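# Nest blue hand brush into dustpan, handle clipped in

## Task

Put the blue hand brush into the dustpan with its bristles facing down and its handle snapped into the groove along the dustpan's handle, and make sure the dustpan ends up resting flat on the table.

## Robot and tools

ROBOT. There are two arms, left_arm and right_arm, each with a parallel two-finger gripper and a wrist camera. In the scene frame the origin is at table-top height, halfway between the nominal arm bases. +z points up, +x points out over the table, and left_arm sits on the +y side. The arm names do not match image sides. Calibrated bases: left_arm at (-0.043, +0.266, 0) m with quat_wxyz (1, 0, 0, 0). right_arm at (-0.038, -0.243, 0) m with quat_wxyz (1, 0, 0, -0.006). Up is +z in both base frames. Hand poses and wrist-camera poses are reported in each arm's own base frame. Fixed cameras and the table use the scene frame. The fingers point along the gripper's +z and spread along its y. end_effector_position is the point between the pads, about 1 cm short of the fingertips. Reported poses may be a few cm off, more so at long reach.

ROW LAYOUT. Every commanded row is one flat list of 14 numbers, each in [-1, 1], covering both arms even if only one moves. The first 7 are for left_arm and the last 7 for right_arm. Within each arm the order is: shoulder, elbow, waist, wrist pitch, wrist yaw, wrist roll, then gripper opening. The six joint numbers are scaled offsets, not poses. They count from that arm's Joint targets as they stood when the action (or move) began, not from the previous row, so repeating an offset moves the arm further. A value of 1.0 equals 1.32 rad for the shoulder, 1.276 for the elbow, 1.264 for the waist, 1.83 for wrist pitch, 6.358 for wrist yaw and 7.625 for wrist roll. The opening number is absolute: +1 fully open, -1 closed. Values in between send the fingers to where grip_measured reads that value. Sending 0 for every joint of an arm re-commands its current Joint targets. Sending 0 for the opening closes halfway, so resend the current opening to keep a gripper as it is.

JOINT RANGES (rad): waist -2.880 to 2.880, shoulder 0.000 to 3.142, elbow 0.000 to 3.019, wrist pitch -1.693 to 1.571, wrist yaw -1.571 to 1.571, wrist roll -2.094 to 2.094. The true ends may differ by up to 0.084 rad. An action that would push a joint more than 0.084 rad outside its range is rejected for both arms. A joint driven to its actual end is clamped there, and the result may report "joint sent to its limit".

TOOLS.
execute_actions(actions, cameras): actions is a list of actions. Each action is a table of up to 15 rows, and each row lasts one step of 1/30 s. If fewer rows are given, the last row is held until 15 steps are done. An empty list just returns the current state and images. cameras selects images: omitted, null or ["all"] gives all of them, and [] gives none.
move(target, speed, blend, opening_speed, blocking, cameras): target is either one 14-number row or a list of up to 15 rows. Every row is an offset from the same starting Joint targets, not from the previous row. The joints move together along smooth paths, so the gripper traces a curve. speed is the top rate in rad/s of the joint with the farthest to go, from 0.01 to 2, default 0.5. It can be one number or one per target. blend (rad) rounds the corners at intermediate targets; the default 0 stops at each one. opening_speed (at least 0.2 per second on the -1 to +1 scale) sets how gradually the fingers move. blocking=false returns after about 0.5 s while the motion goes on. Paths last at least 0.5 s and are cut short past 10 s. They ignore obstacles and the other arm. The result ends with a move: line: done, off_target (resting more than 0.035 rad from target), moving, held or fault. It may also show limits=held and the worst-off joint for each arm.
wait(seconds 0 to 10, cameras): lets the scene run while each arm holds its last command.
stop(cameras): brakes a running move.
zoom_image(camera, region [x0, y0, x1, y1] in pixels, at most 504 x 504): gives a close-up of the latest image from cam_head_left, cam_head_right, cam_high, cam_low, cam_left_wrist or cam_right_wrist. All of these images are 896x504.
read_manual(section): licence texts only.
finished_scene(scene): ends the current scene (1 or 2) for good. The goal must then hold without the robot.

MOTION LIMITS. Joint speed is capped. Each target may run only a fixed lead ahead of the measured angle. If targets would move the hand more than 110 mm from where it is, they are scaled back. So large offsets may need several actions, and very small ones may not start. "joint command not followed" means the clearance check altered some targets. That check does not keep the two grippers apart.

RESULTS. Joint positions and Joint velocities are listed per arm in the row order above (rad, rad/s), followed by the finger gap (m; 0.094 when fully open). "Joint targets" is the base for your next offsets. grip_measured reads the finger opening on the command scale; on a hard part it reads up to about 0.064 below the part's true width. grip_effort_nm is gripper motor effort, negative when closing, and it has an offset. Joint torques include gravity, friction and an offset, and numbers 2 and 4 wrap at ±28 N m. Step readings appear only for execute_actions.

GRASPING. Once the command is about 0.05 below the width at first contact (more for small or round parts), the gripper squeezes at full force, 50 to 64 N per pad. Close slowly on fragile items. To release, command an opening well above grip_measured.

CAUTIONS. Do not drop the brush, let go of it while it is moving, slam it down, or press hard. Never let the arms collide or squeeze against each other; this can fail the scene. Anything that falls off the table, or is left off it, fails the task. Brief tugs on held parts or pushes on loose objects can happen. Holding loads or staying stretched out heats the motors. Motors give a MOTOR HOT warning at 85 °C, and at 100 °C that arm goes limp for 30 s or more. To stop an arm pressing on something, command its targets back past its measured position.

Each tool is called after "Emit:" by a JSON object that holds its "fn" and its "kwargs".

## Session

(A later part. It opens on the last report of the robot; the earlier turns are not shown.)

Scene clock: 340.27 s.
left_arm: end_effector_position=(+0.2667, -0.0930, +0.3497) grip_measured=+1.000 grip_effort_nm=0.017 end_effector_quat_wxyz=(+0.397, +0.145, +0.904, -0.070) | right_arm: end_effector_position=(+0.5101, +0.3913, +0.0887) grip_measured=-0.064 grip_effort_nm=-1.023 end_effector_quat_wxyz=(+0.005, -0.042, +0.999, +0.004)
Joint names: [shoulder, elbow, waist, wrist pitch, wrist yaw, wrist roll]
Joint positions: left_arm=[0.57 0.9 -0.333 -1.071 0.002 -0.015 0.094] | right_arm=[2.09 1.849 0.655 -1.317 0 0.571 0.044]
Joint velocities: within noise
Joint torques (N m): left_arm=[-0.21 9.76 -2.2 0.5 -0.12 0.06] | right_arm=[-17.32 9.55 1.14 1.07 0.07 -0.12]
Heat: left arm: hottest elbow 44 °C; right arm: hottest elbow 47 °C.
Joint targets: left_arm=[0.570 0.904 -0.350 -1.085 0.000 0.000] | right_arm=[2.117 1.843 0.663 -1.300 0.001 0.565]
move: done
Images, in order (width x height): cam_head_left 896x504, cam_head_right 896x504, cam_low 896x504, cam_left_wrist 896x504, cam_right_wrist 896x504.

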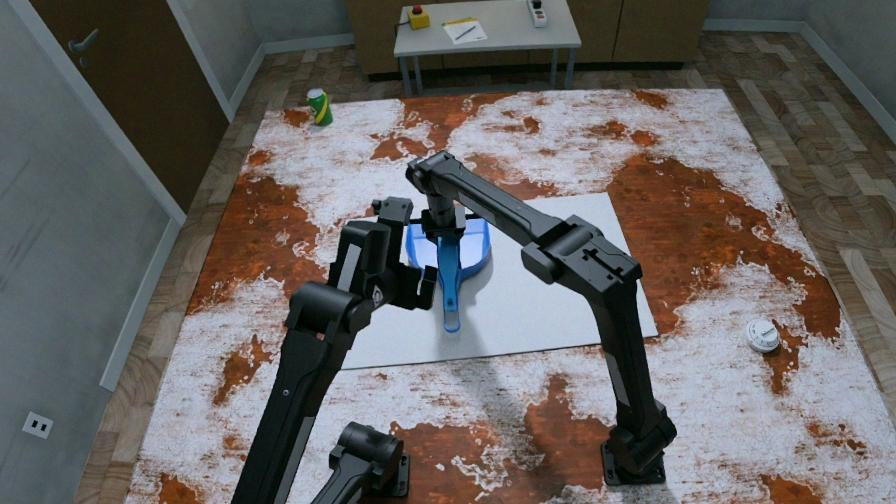

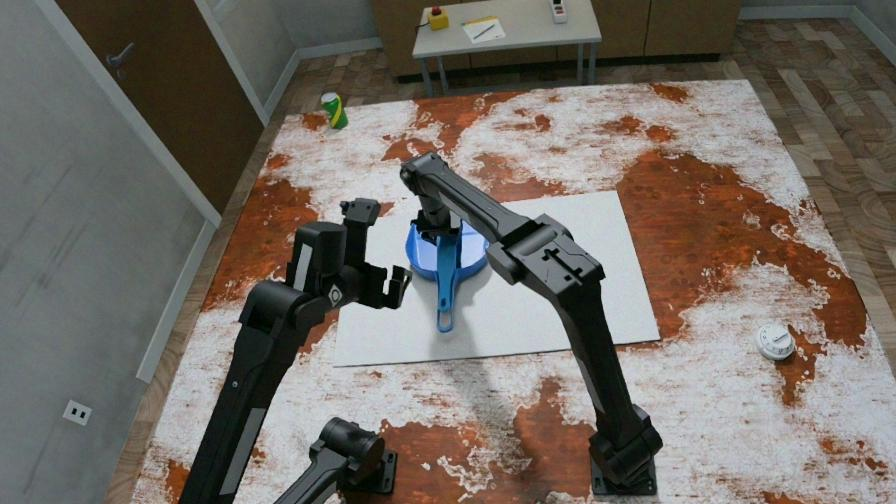

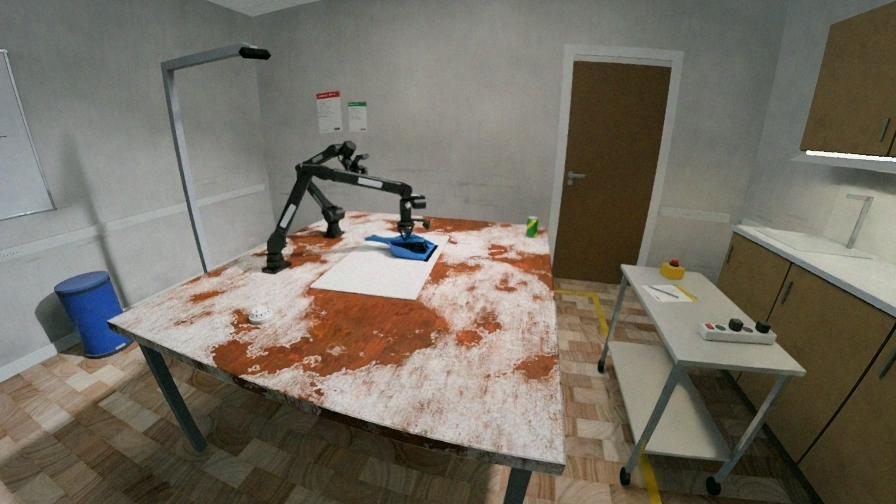

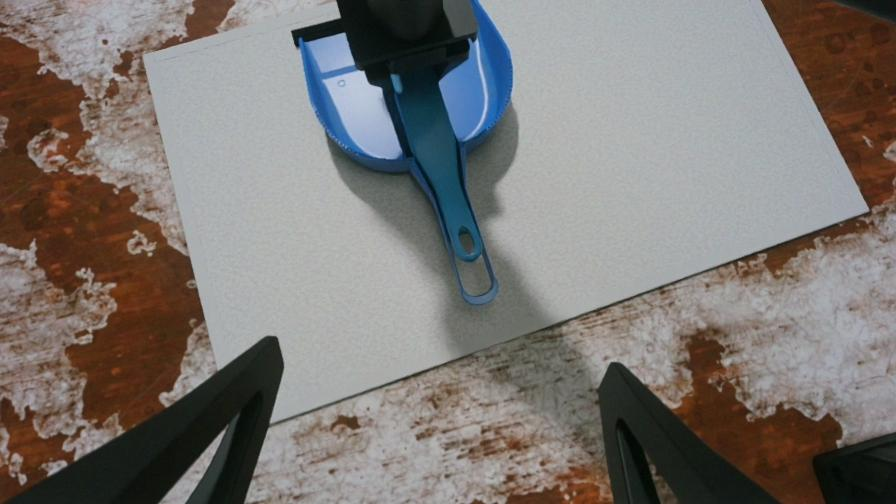

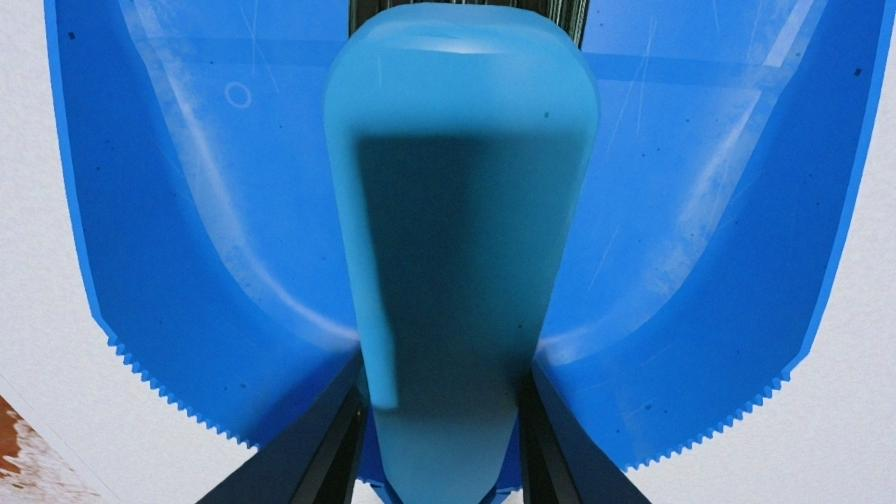

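Emit:
{"fn": "move", "kwargs": {"target": [0,0,0,0,0,0,1,0.0174,-0.0086,0.0004,0.0148,0,0,-0.45], "speed": 0.1, "cameras": ["cam_left_wrist","cam_right_wrist","cam_low","cam_head_left","cam_head_right"]}}

Emit:
{"fn": "zoom_image", "kwargs": {"camera": "cam_left_wrist", "region": [380, 0, 580, 320]}}

Emit:
{"fn": "zoom_image", "kwargs": {"camera": "cam_low", "region": [340, 190, 460, 280]}}

Emit:
{"fn": "zoom_image", "kwargs": {"camera": "cam_head_left", "region": [390, 190, 510, 340]}}

Scene clock: 347.30 s.
left_arm: end_effector_position=(+0.2667, -0.0930, +0.3497) grip_measured=+1.000 grip_effort_nm=0.022 end_effector_quat_wxyz=(+0.397, +0.145, +0.904, -0.070) | right_arm: end_effector_position=(+0.5127, +0.3935, +0.0825) grip_measured=-0.064 grip_effort_nm=-1.018 end_effector_quat_wxyz=(+0.010, -0.045, +0.999, +0.006)
Joint names: [shoulder, elbow, waist, wrist pitch, wrist yaw, wrist roll]
Joint positions: left_arm=[0.57 0.9 -0.333 -1.071 0.002 -0.015 0.094] | right_arm=[2.097 1.844 0.656 -1.295 0.001 0.566 0.044]
Joint velocities: within noise
Joint torques (N m): left_arm=[-0.32 9.77 -2.08 0.54 -0.12 0.06] | right_arm=[-15.56 8.88 1.2 1.28 0.04 -0.06]
Heat: left arm: hottest elbow 44 °C; right arm: hottest elbow 46 °C.
Joint targets: left_arm=[0.570 0.904 -0.350 -1.085 0.000 0.000] | right_arm=[2.139 1.833 0.663 -1.273 0.001 0.566]
move: off_target (right_arm); right_arm: the shoulder is farthest, 0.043 rad from its target
Images, in order (width x height): cam_head_left 896x504, cam_head_right 896x504, cam_low 896x504, cam_left_wrist 896x504, cam_right_wrist 896x504.

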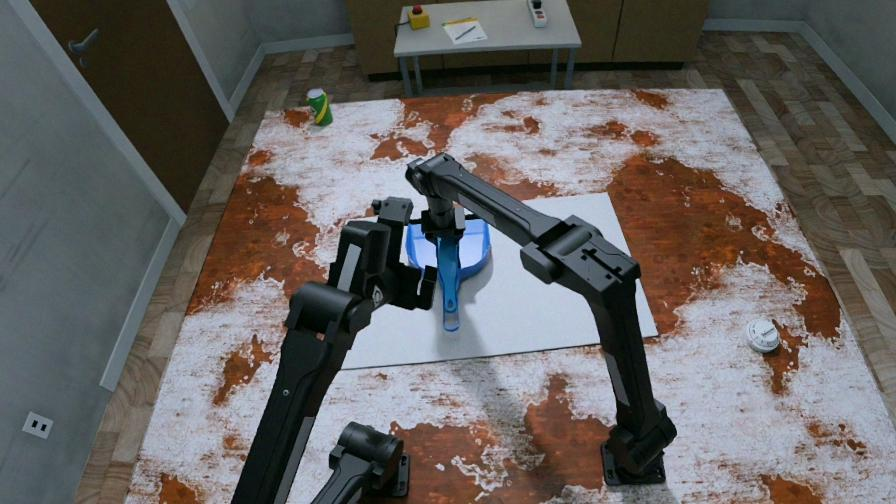

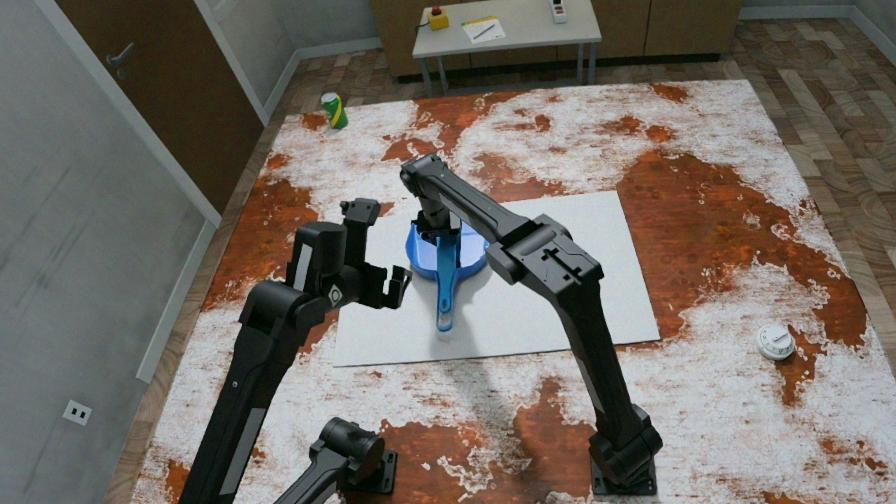

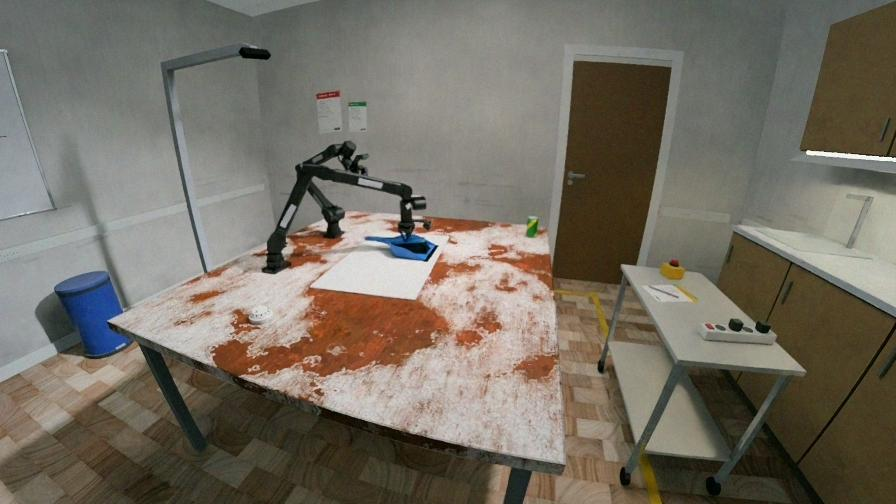

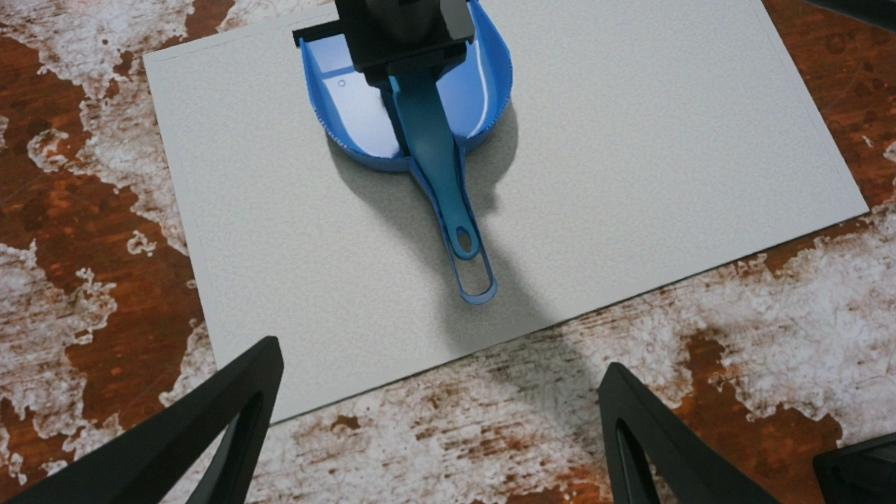

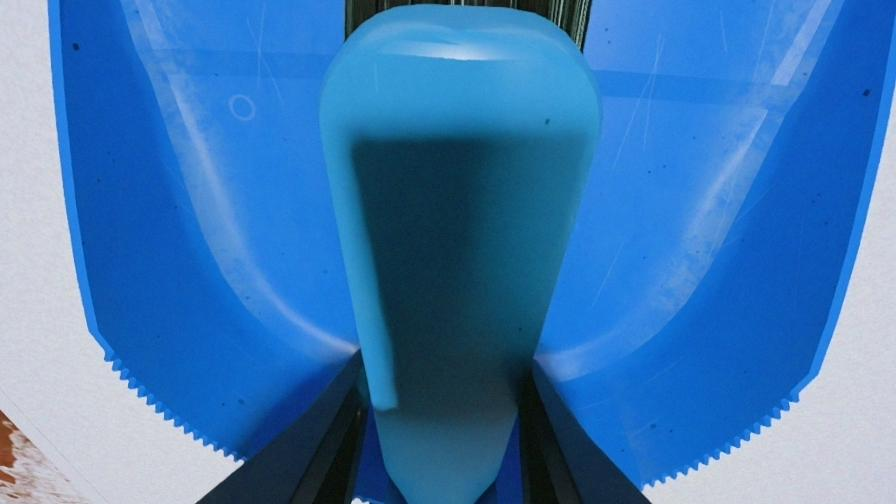

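Scaled by 1.575 from the camera's 896x504 image, which has a finer 1280x720 frame.

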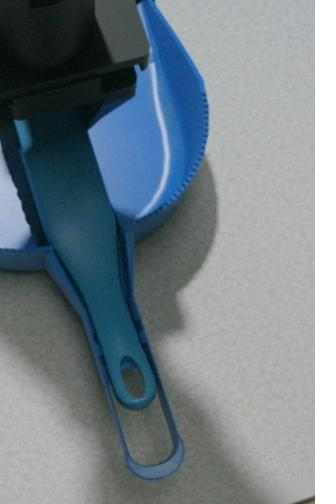

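Scaled by 4.200 from the camera's 896x504 image, which has a finer 1280x720 frame.

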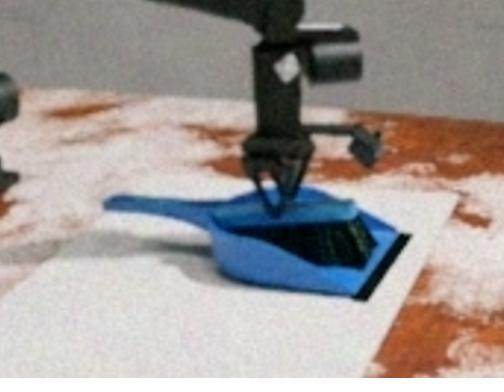

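Scaled by 3.360 from the camera's 896x504 image, which has a finer 1280x720 frame.

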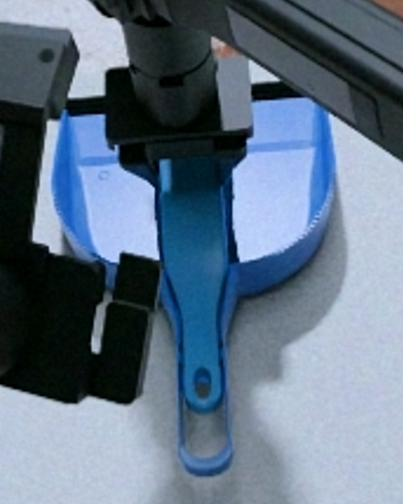

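Emit:
{"fn": "move", "kwargs": {"target": [0,0,0,0,0,0,1,-0.0189,0.004,-0.002,-0.0066,0,0,0.5], "opening_speed": 0.5, "speed": 0.1, "cameras": ["cam_left_wrist","cam_right_wrist","cam_low","cam_head_left"]}}

Emit:
{"fn": "zoom_image", "kwargs": {"camera": "cam_left_wrist", "region": [380, 0, 580, 320]}}

Emit:
{"fn": "zoom_image", "kwargs": {"camera": "cam_low", "region": [340, 190, 460, 280]}}

Scene clock: 354.40 s.
left_arm: end_effector_position=(+0.2667, -0.0930, +0.3497) grip_measured=+1.000 grip_effort_nm=0.017 end_effector_quat_wxyz=(+0.397, +0.145, +0.904, -0.070) | right_arm: end_effector_position=(+0.5115, +0.3926, +0.0810) grip_measured=+0.497 grip_effort_nm=0.129 end_effector_quat_wxyz=(+0.008, -0.045, +0.999, +0.005)
Joint names: [shoulder, elbow, waist, wrist pitch, wrist yaw, wrist roll]
Joint positions: left_arm=[0.57 0.9 -0.333 -1.071 0.002 -0.015 0.094] | right_arm=[2.097 1.84 0.656 -1.295 0.001 0.566 0.07]
Joint velocities: within noise
Joint torques (N m): left_arm=[-0.44 9.76 -2.14 0.53 -0.13 0.06] | right_arm=[-17.85 9.61 1.14 0.81 0.05 -0.06]
Heat: left arm: hottest elbow 44 °C; right arm: hottest elbow 45 °C.
Joint targets: left_arm=[0.570 0.904 -0.350 -1.085 0.000 0.000] | right_arm=[2.115 1.838 0.661 -1.285 0.000 0.566]
move: done
Images, in order (width x height): cam_head_left 896x504, cam_low 896x504, cam_left_wrist 896x504, cam_right_wrist 896x504.

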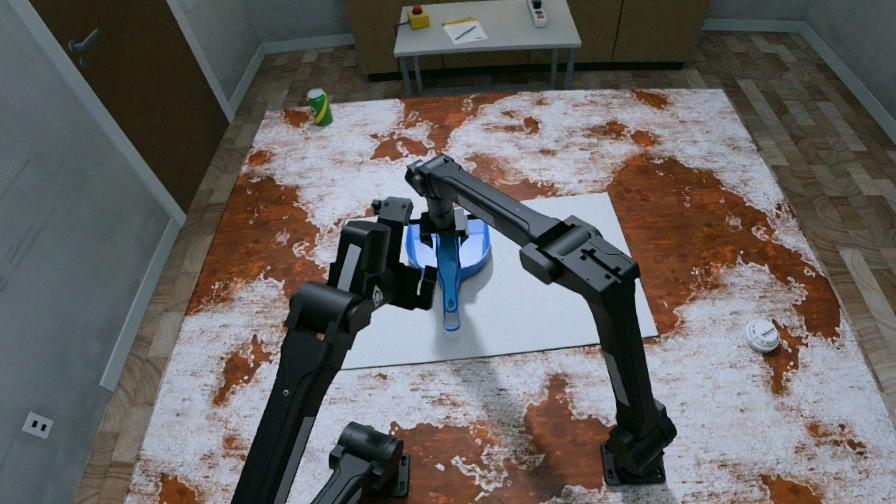

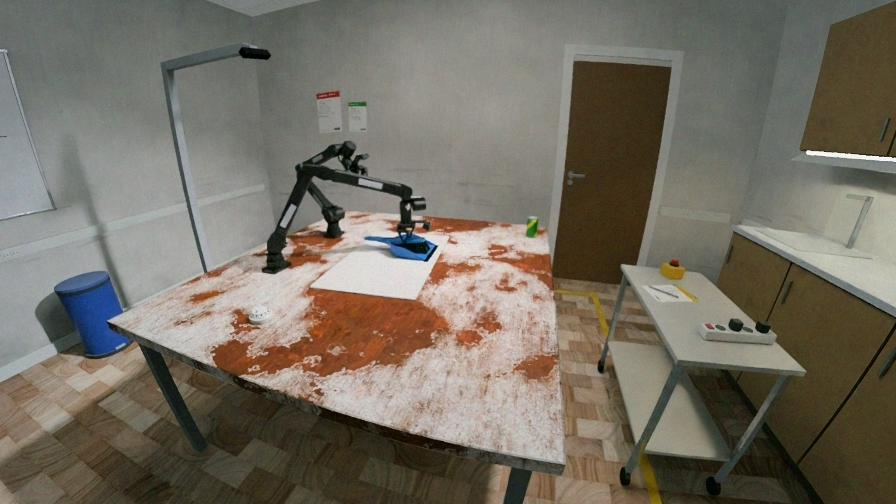

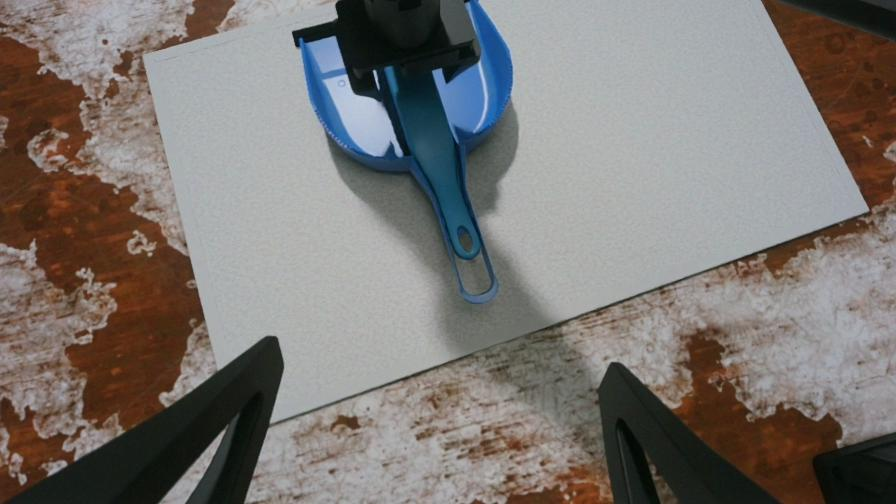

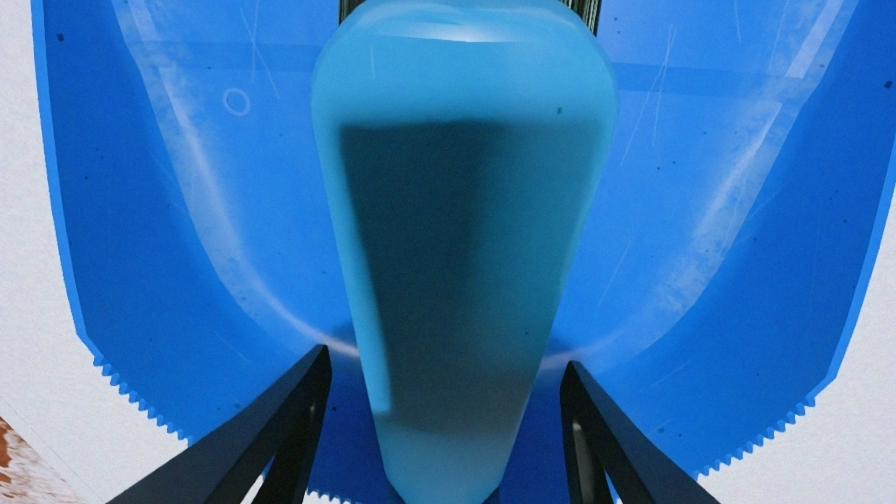

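Scaled by 1.575 from the camera's 896x504 image, which has a finer 1280x720 frame.

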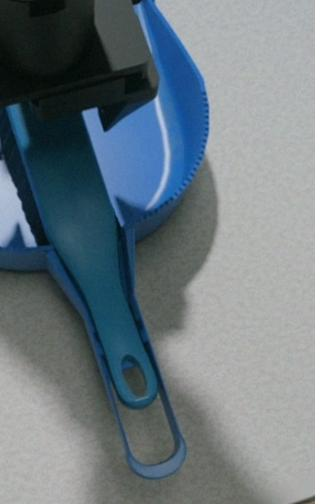

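Scaled by 4.200 from the camera's 896x504 image, which has a finer 1280x720 frame.

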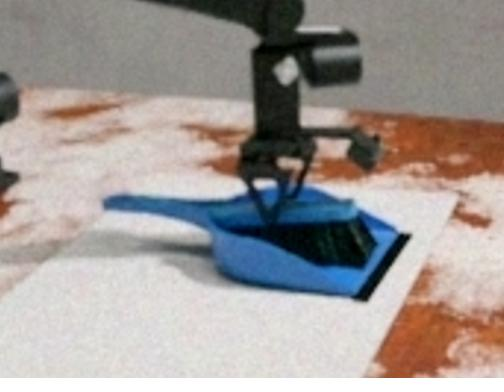

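Emit:
{"fn": "move", "kwargs": {"target": [[0,0,0.514,0,0,0,1,-0.0379,0.2069,0,-0.1765,0,0,0.5],[0,0,0.514,0,0,0,1,-0.2939,-0.0831,0.087,-0.159,0,0.0214,0.5]], "speed": 0.4, "blend": 0.05}}

Emit:
{"fn": "zoom_image", "kwargs": {"camera": "cam_right_wrist", "region": [300, 50, 620, 450]}}

Emit:
{"fn": "zoom_image", "kwargs": {"camera": "cam_low", "region": [350, 210, 450, 270]}}

Emit:
{"fn": "zoom_image", "kwargs": {"camera": "cam_head_left", "region": [390, 190, 510, 340]}}

Scene clock: 372.43 s.
left_arm: end_effector_position=(+0.2713, +0.0787, +0.3497) grip_measured=+1.000 grip_effort_nm=0.017 end_effector_quat_wxyz=(+0.399, -0.135, +0.905, +0.054) | right_arm: end_effector_position=(+0.3804, +0.3664, +0.2512) grip_measured=+0.498 grip_effort_nm=0.125 end_effector_quat_wxyz=(-0.003, -0.024, +1.000, -0.003)
Joint names: [shoulder, elbow, waist, wrist pitch, wrist yaw, wrist roll]
Joint positions: left_arm=[0.57 0.9 0.285 -1.071 0.001 -0.013 0.094] | right_arm=[1.728 1.736 0.768 -1.586 0.001 0.719 0.07]
Joint velocities: within noise
Joint torques (N m): left_arm=[-0.38 9.77 0.73 0.53 -0.11 0.04] | right_arm=[-15.33 9.78 0.97 0.8 0.06 -0.02]
Heat: left arm: hottest elbow 44 °C; right arm: hottest shoulder 43 °C.
Joint targets: left_arm=[0.570 0.904 0.300 -1.085 0.000 0.000] | right_arm=[1.727 1.732 0.771 -1.576 0.000 0.729]
move: done

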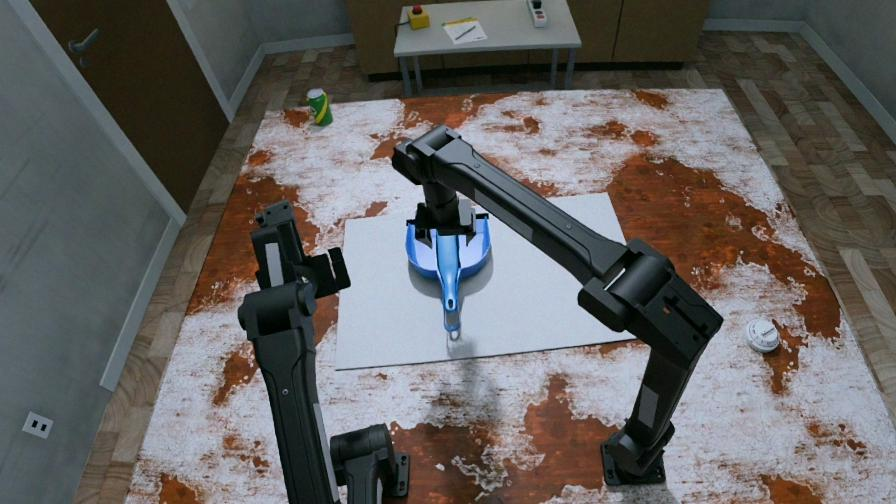

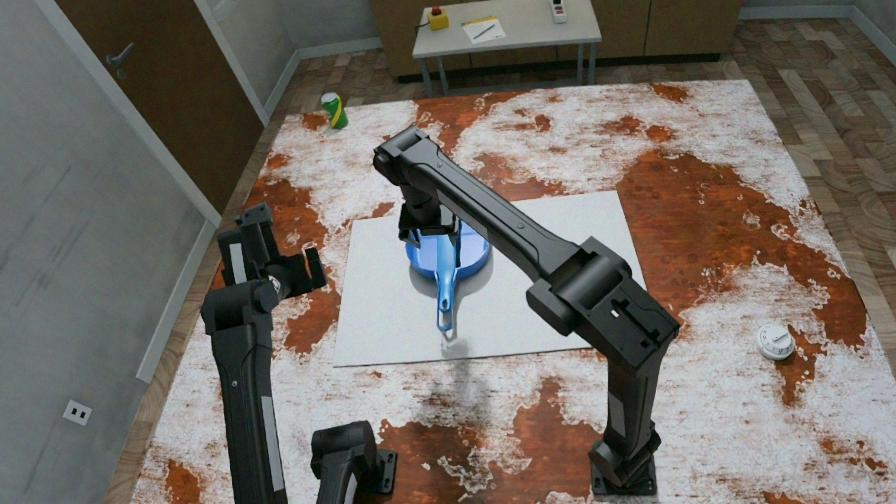

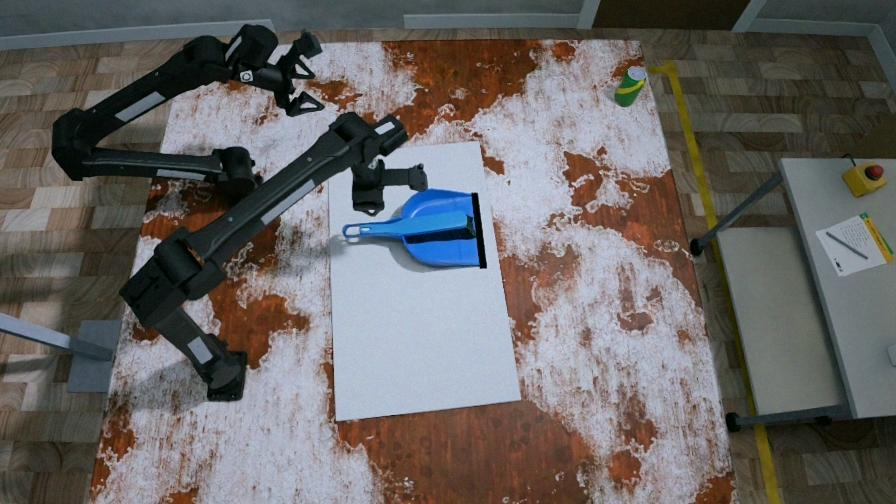

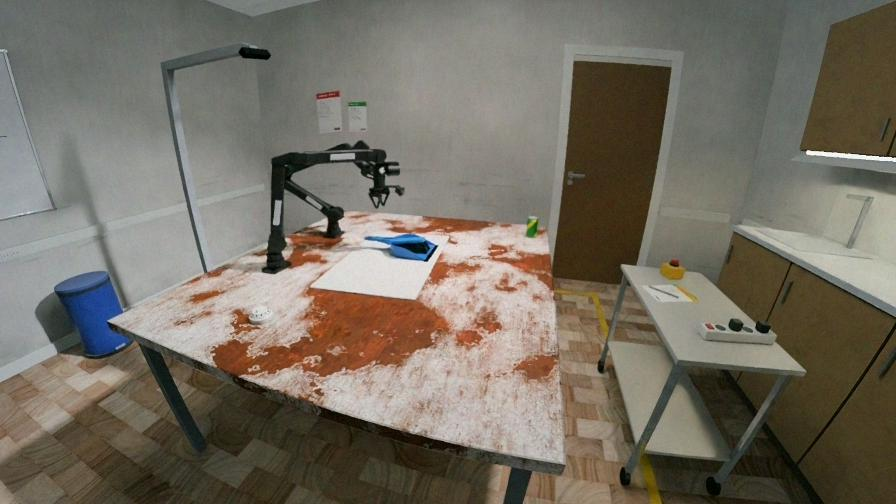

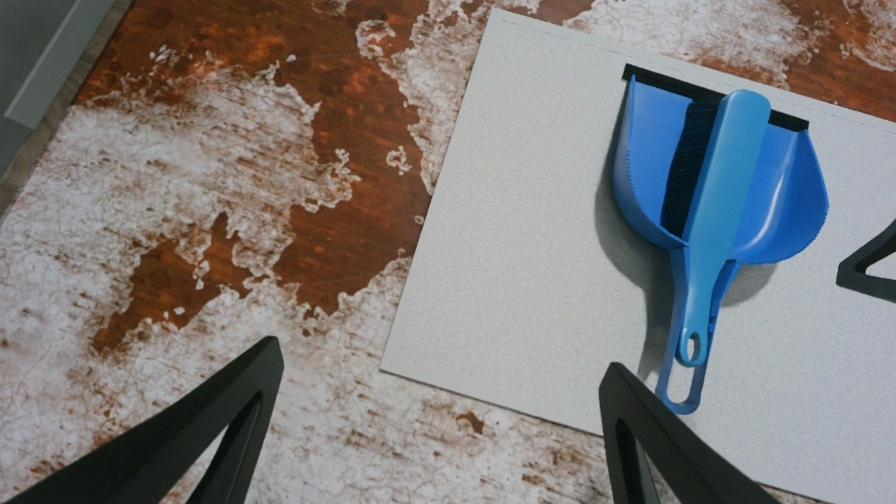

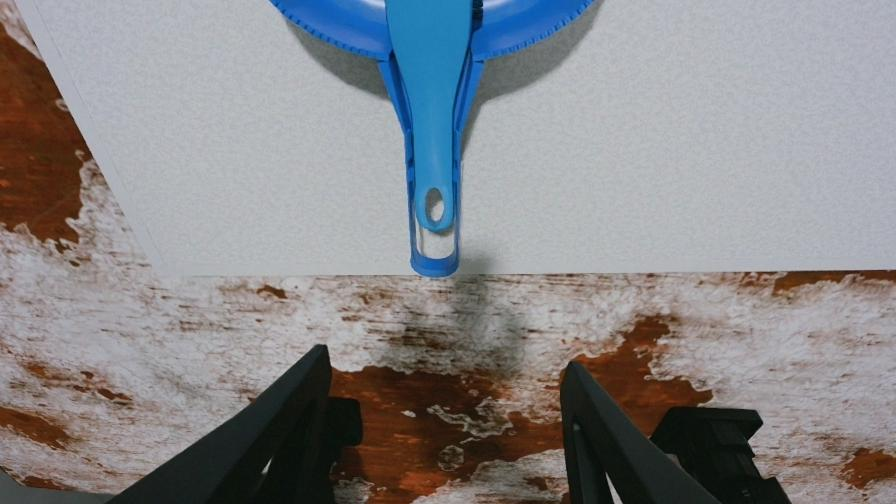

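Scaled by 1.260 from the camera's 896x504 image, which has a finer 1280x720 frame.

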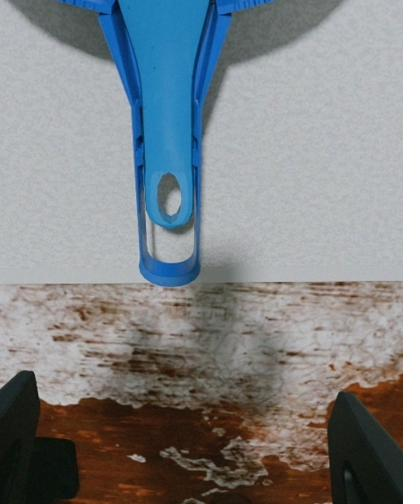

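Scaled by 5.040 from the camera's 896x504 image, which has a finer 1280x720 frame.

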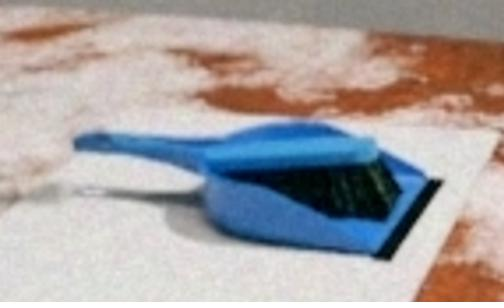

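Scaled by 3.360 from the camera's 896x504 image, which has a finer 1280x720 frame.

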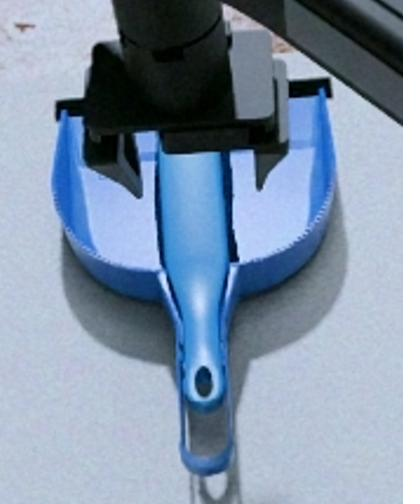

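Emit:
{"fn": "move", "kwargs": {"target": [0,0,0,0,0,0,1,-0.5663,-0.6724,0.0182,0.4273,0,0.0487,0.277], "speed": 0.5, "cameras": []}}

Emit:
{"fn": "move", "kwargs": {"target": [0,0,0,0,0,0,1,0.2653,-0.4567,0,0.8101,0,0.0618,0.277], "speed": 0.5}}

Emit:
{"fn": "zoom_image", "kwargs": {"camera": "cam_low", "region": [320, 190, 450, 280]}}

Emit:
{"fn": "zoom_image", "kwargs": {"camera": "cam_left_wrist", "region": [560, 50, 896, 450]}}

Scene clock: 446.47 s.
left_arm: end_effector_position=(+0.2713, +0.0787, +0.3497) grip_measured=+1.000 grip_effort_nm=0.012 end_effector_quat_wxyz=(+0.399, -0.135, +0.905, +0.054) | right_arm: end_effector_position=(+0.2816, +0.2818, +0.2487) grip_measured=+0.279 grip_effort_nm=-0.105 end_effector_quat_wxyz=(+0.191, +0.143, +0.936, +0.260)
Joint names: [shoulder, elbow, waist, wrist pitch, wrist yaw, wrist roll]
Joint positions: left_arm=[0.57 0.9 0.285 -1.071 0.001 -0.013 0.094] | right_arm=[0.983 0.879 0.787 -0.81 0.001 1.09 0.06]
Joint velocities: within noise
Joint torques (N m): left_arm=[-0.32 9.77 0.85 0.54 -0.12 0.04] | right_arm=[-6.59 10.8 1.32 2.15 0.07 -0.02]
Heat: left arm: hottest elbow 44 °C; right arm: hottest elbow 43 °C.
Joint targets: left_arm=[0.570 0.904 0.300 -1.085 0.000 0.000] | right_arm=[0.979 0.874 0.794 -0.794 0.000 1.100]
move: done
No camera images: "cameras" was empty.

Scene clock: 450.17 s.
left_arm: end_effector_position=(+0.2713, +0.0787, +0.3497) grip_measured=+1.000 grip_effort_nm=0.017 end_effector_quat_wxyz=(+0.399, -0.135, +0.905, +0.054) | right_arm: end_effector_position=(+0.2987, +0.2990, +0.1028) grip_measured=+0.279 grip_effort_nm=-0.110 end_effector_quat_wxyz=(+0.221, +0.310, +0.759, +0.528)
Joint names: [shoulder, elbow, waist, wrist pitch, wrist yaw, wrist roll]
Joint positions: left_arm=[0.57 0.9 0.285 -1.071 0.001 -0.013 0.094] | right_arm=[1.319 0.295 0.787 0.671 0.001 1.562 0.06]
Joint velocities: within noise
Joint torques (N m): left_arm=[-0.38 9.77 0.85 0.57 -0.12 0.02] | right_arm=[-6.07 6.57 1.32 2.7 0.02 -0.06]
Heat: left arm: hottest elbow 44 °C; right arm: hottest elbow 43 °C.
Joint targets: left_arm=[0.570 0.904 0.300 -1.085 0.000 0.000] | right_arm=[1.329 0.291 0.794 0.689 0.000 1.571]
move: done

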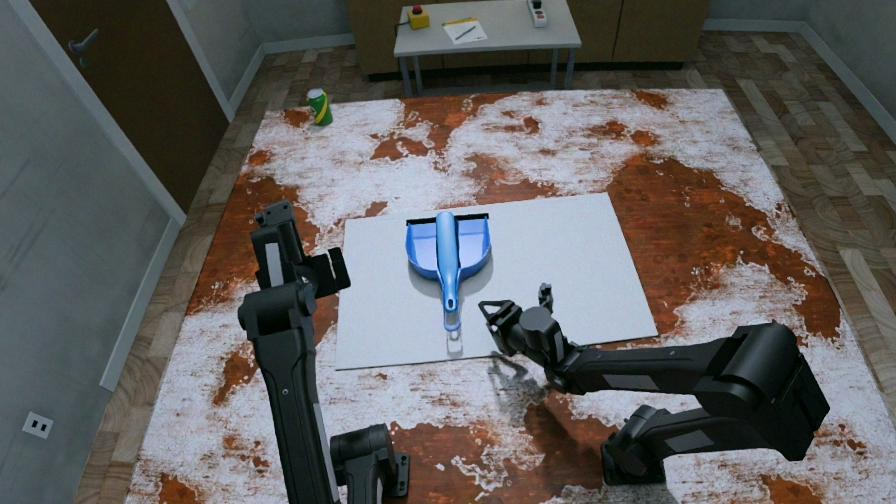

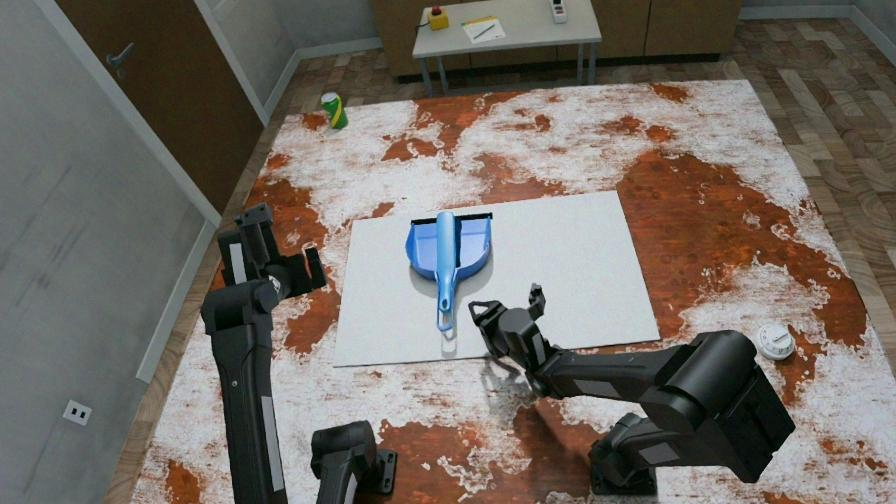

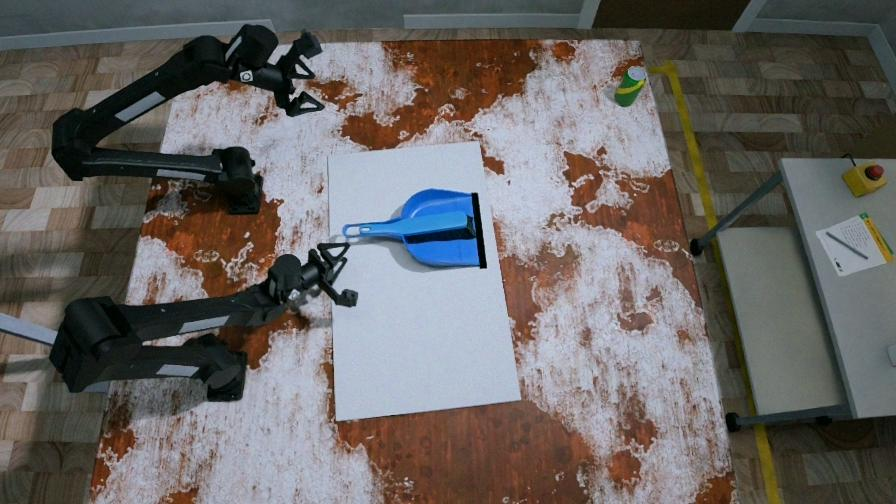

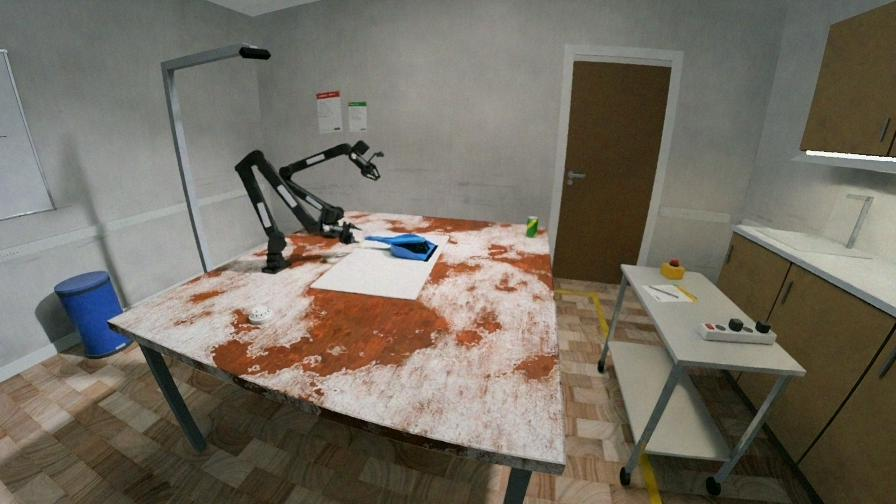

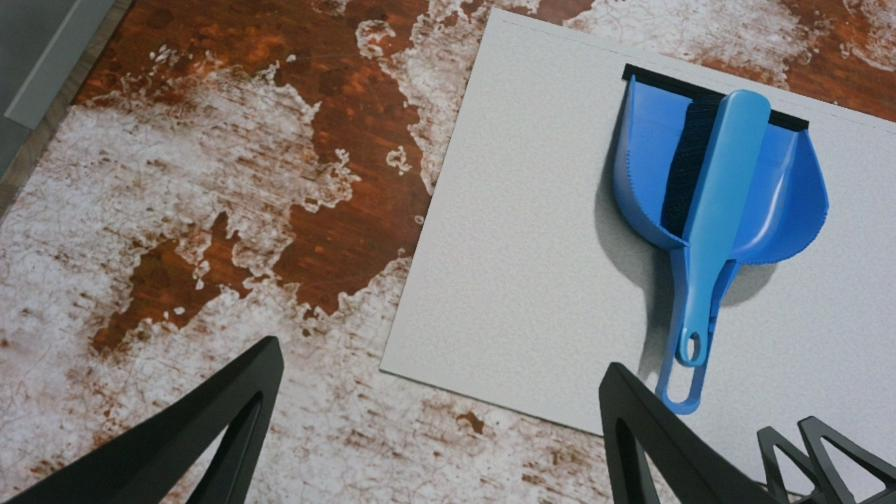

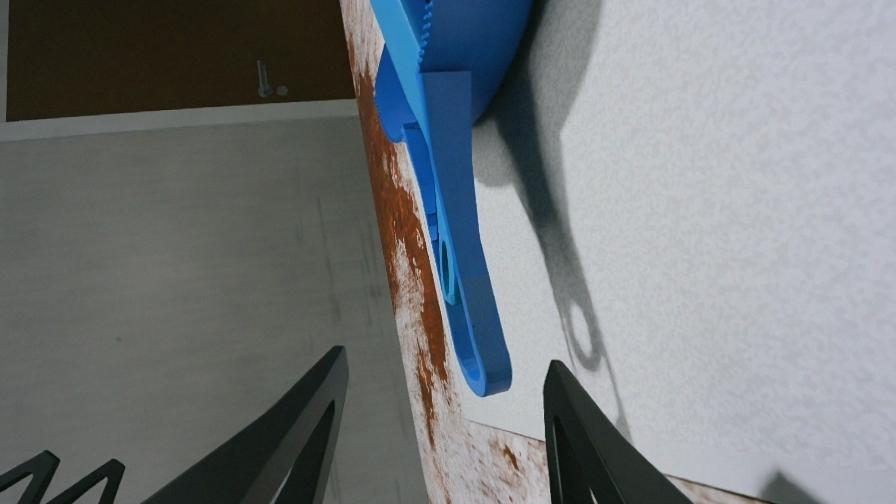

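Scaled by 3.877 from the camera's 896x504 image, which has a finer 1280x720 frame.

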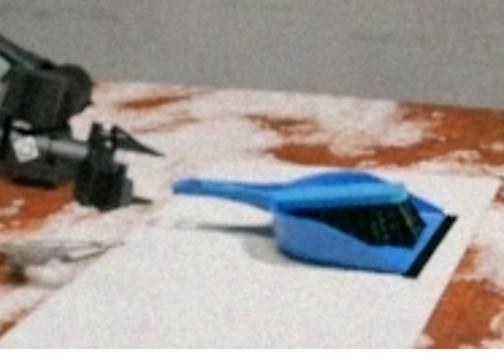

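Scaled by 1.260 from the camera's 896x504 image, which has a finer 1280x720 frame.

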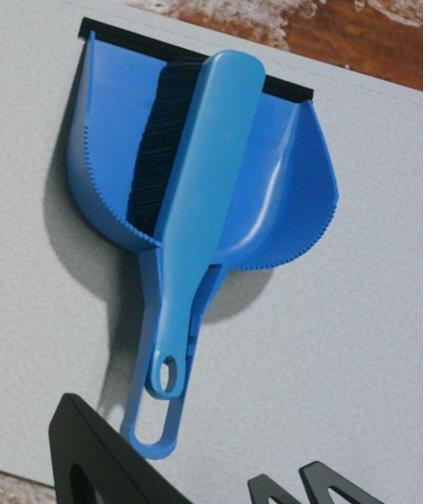

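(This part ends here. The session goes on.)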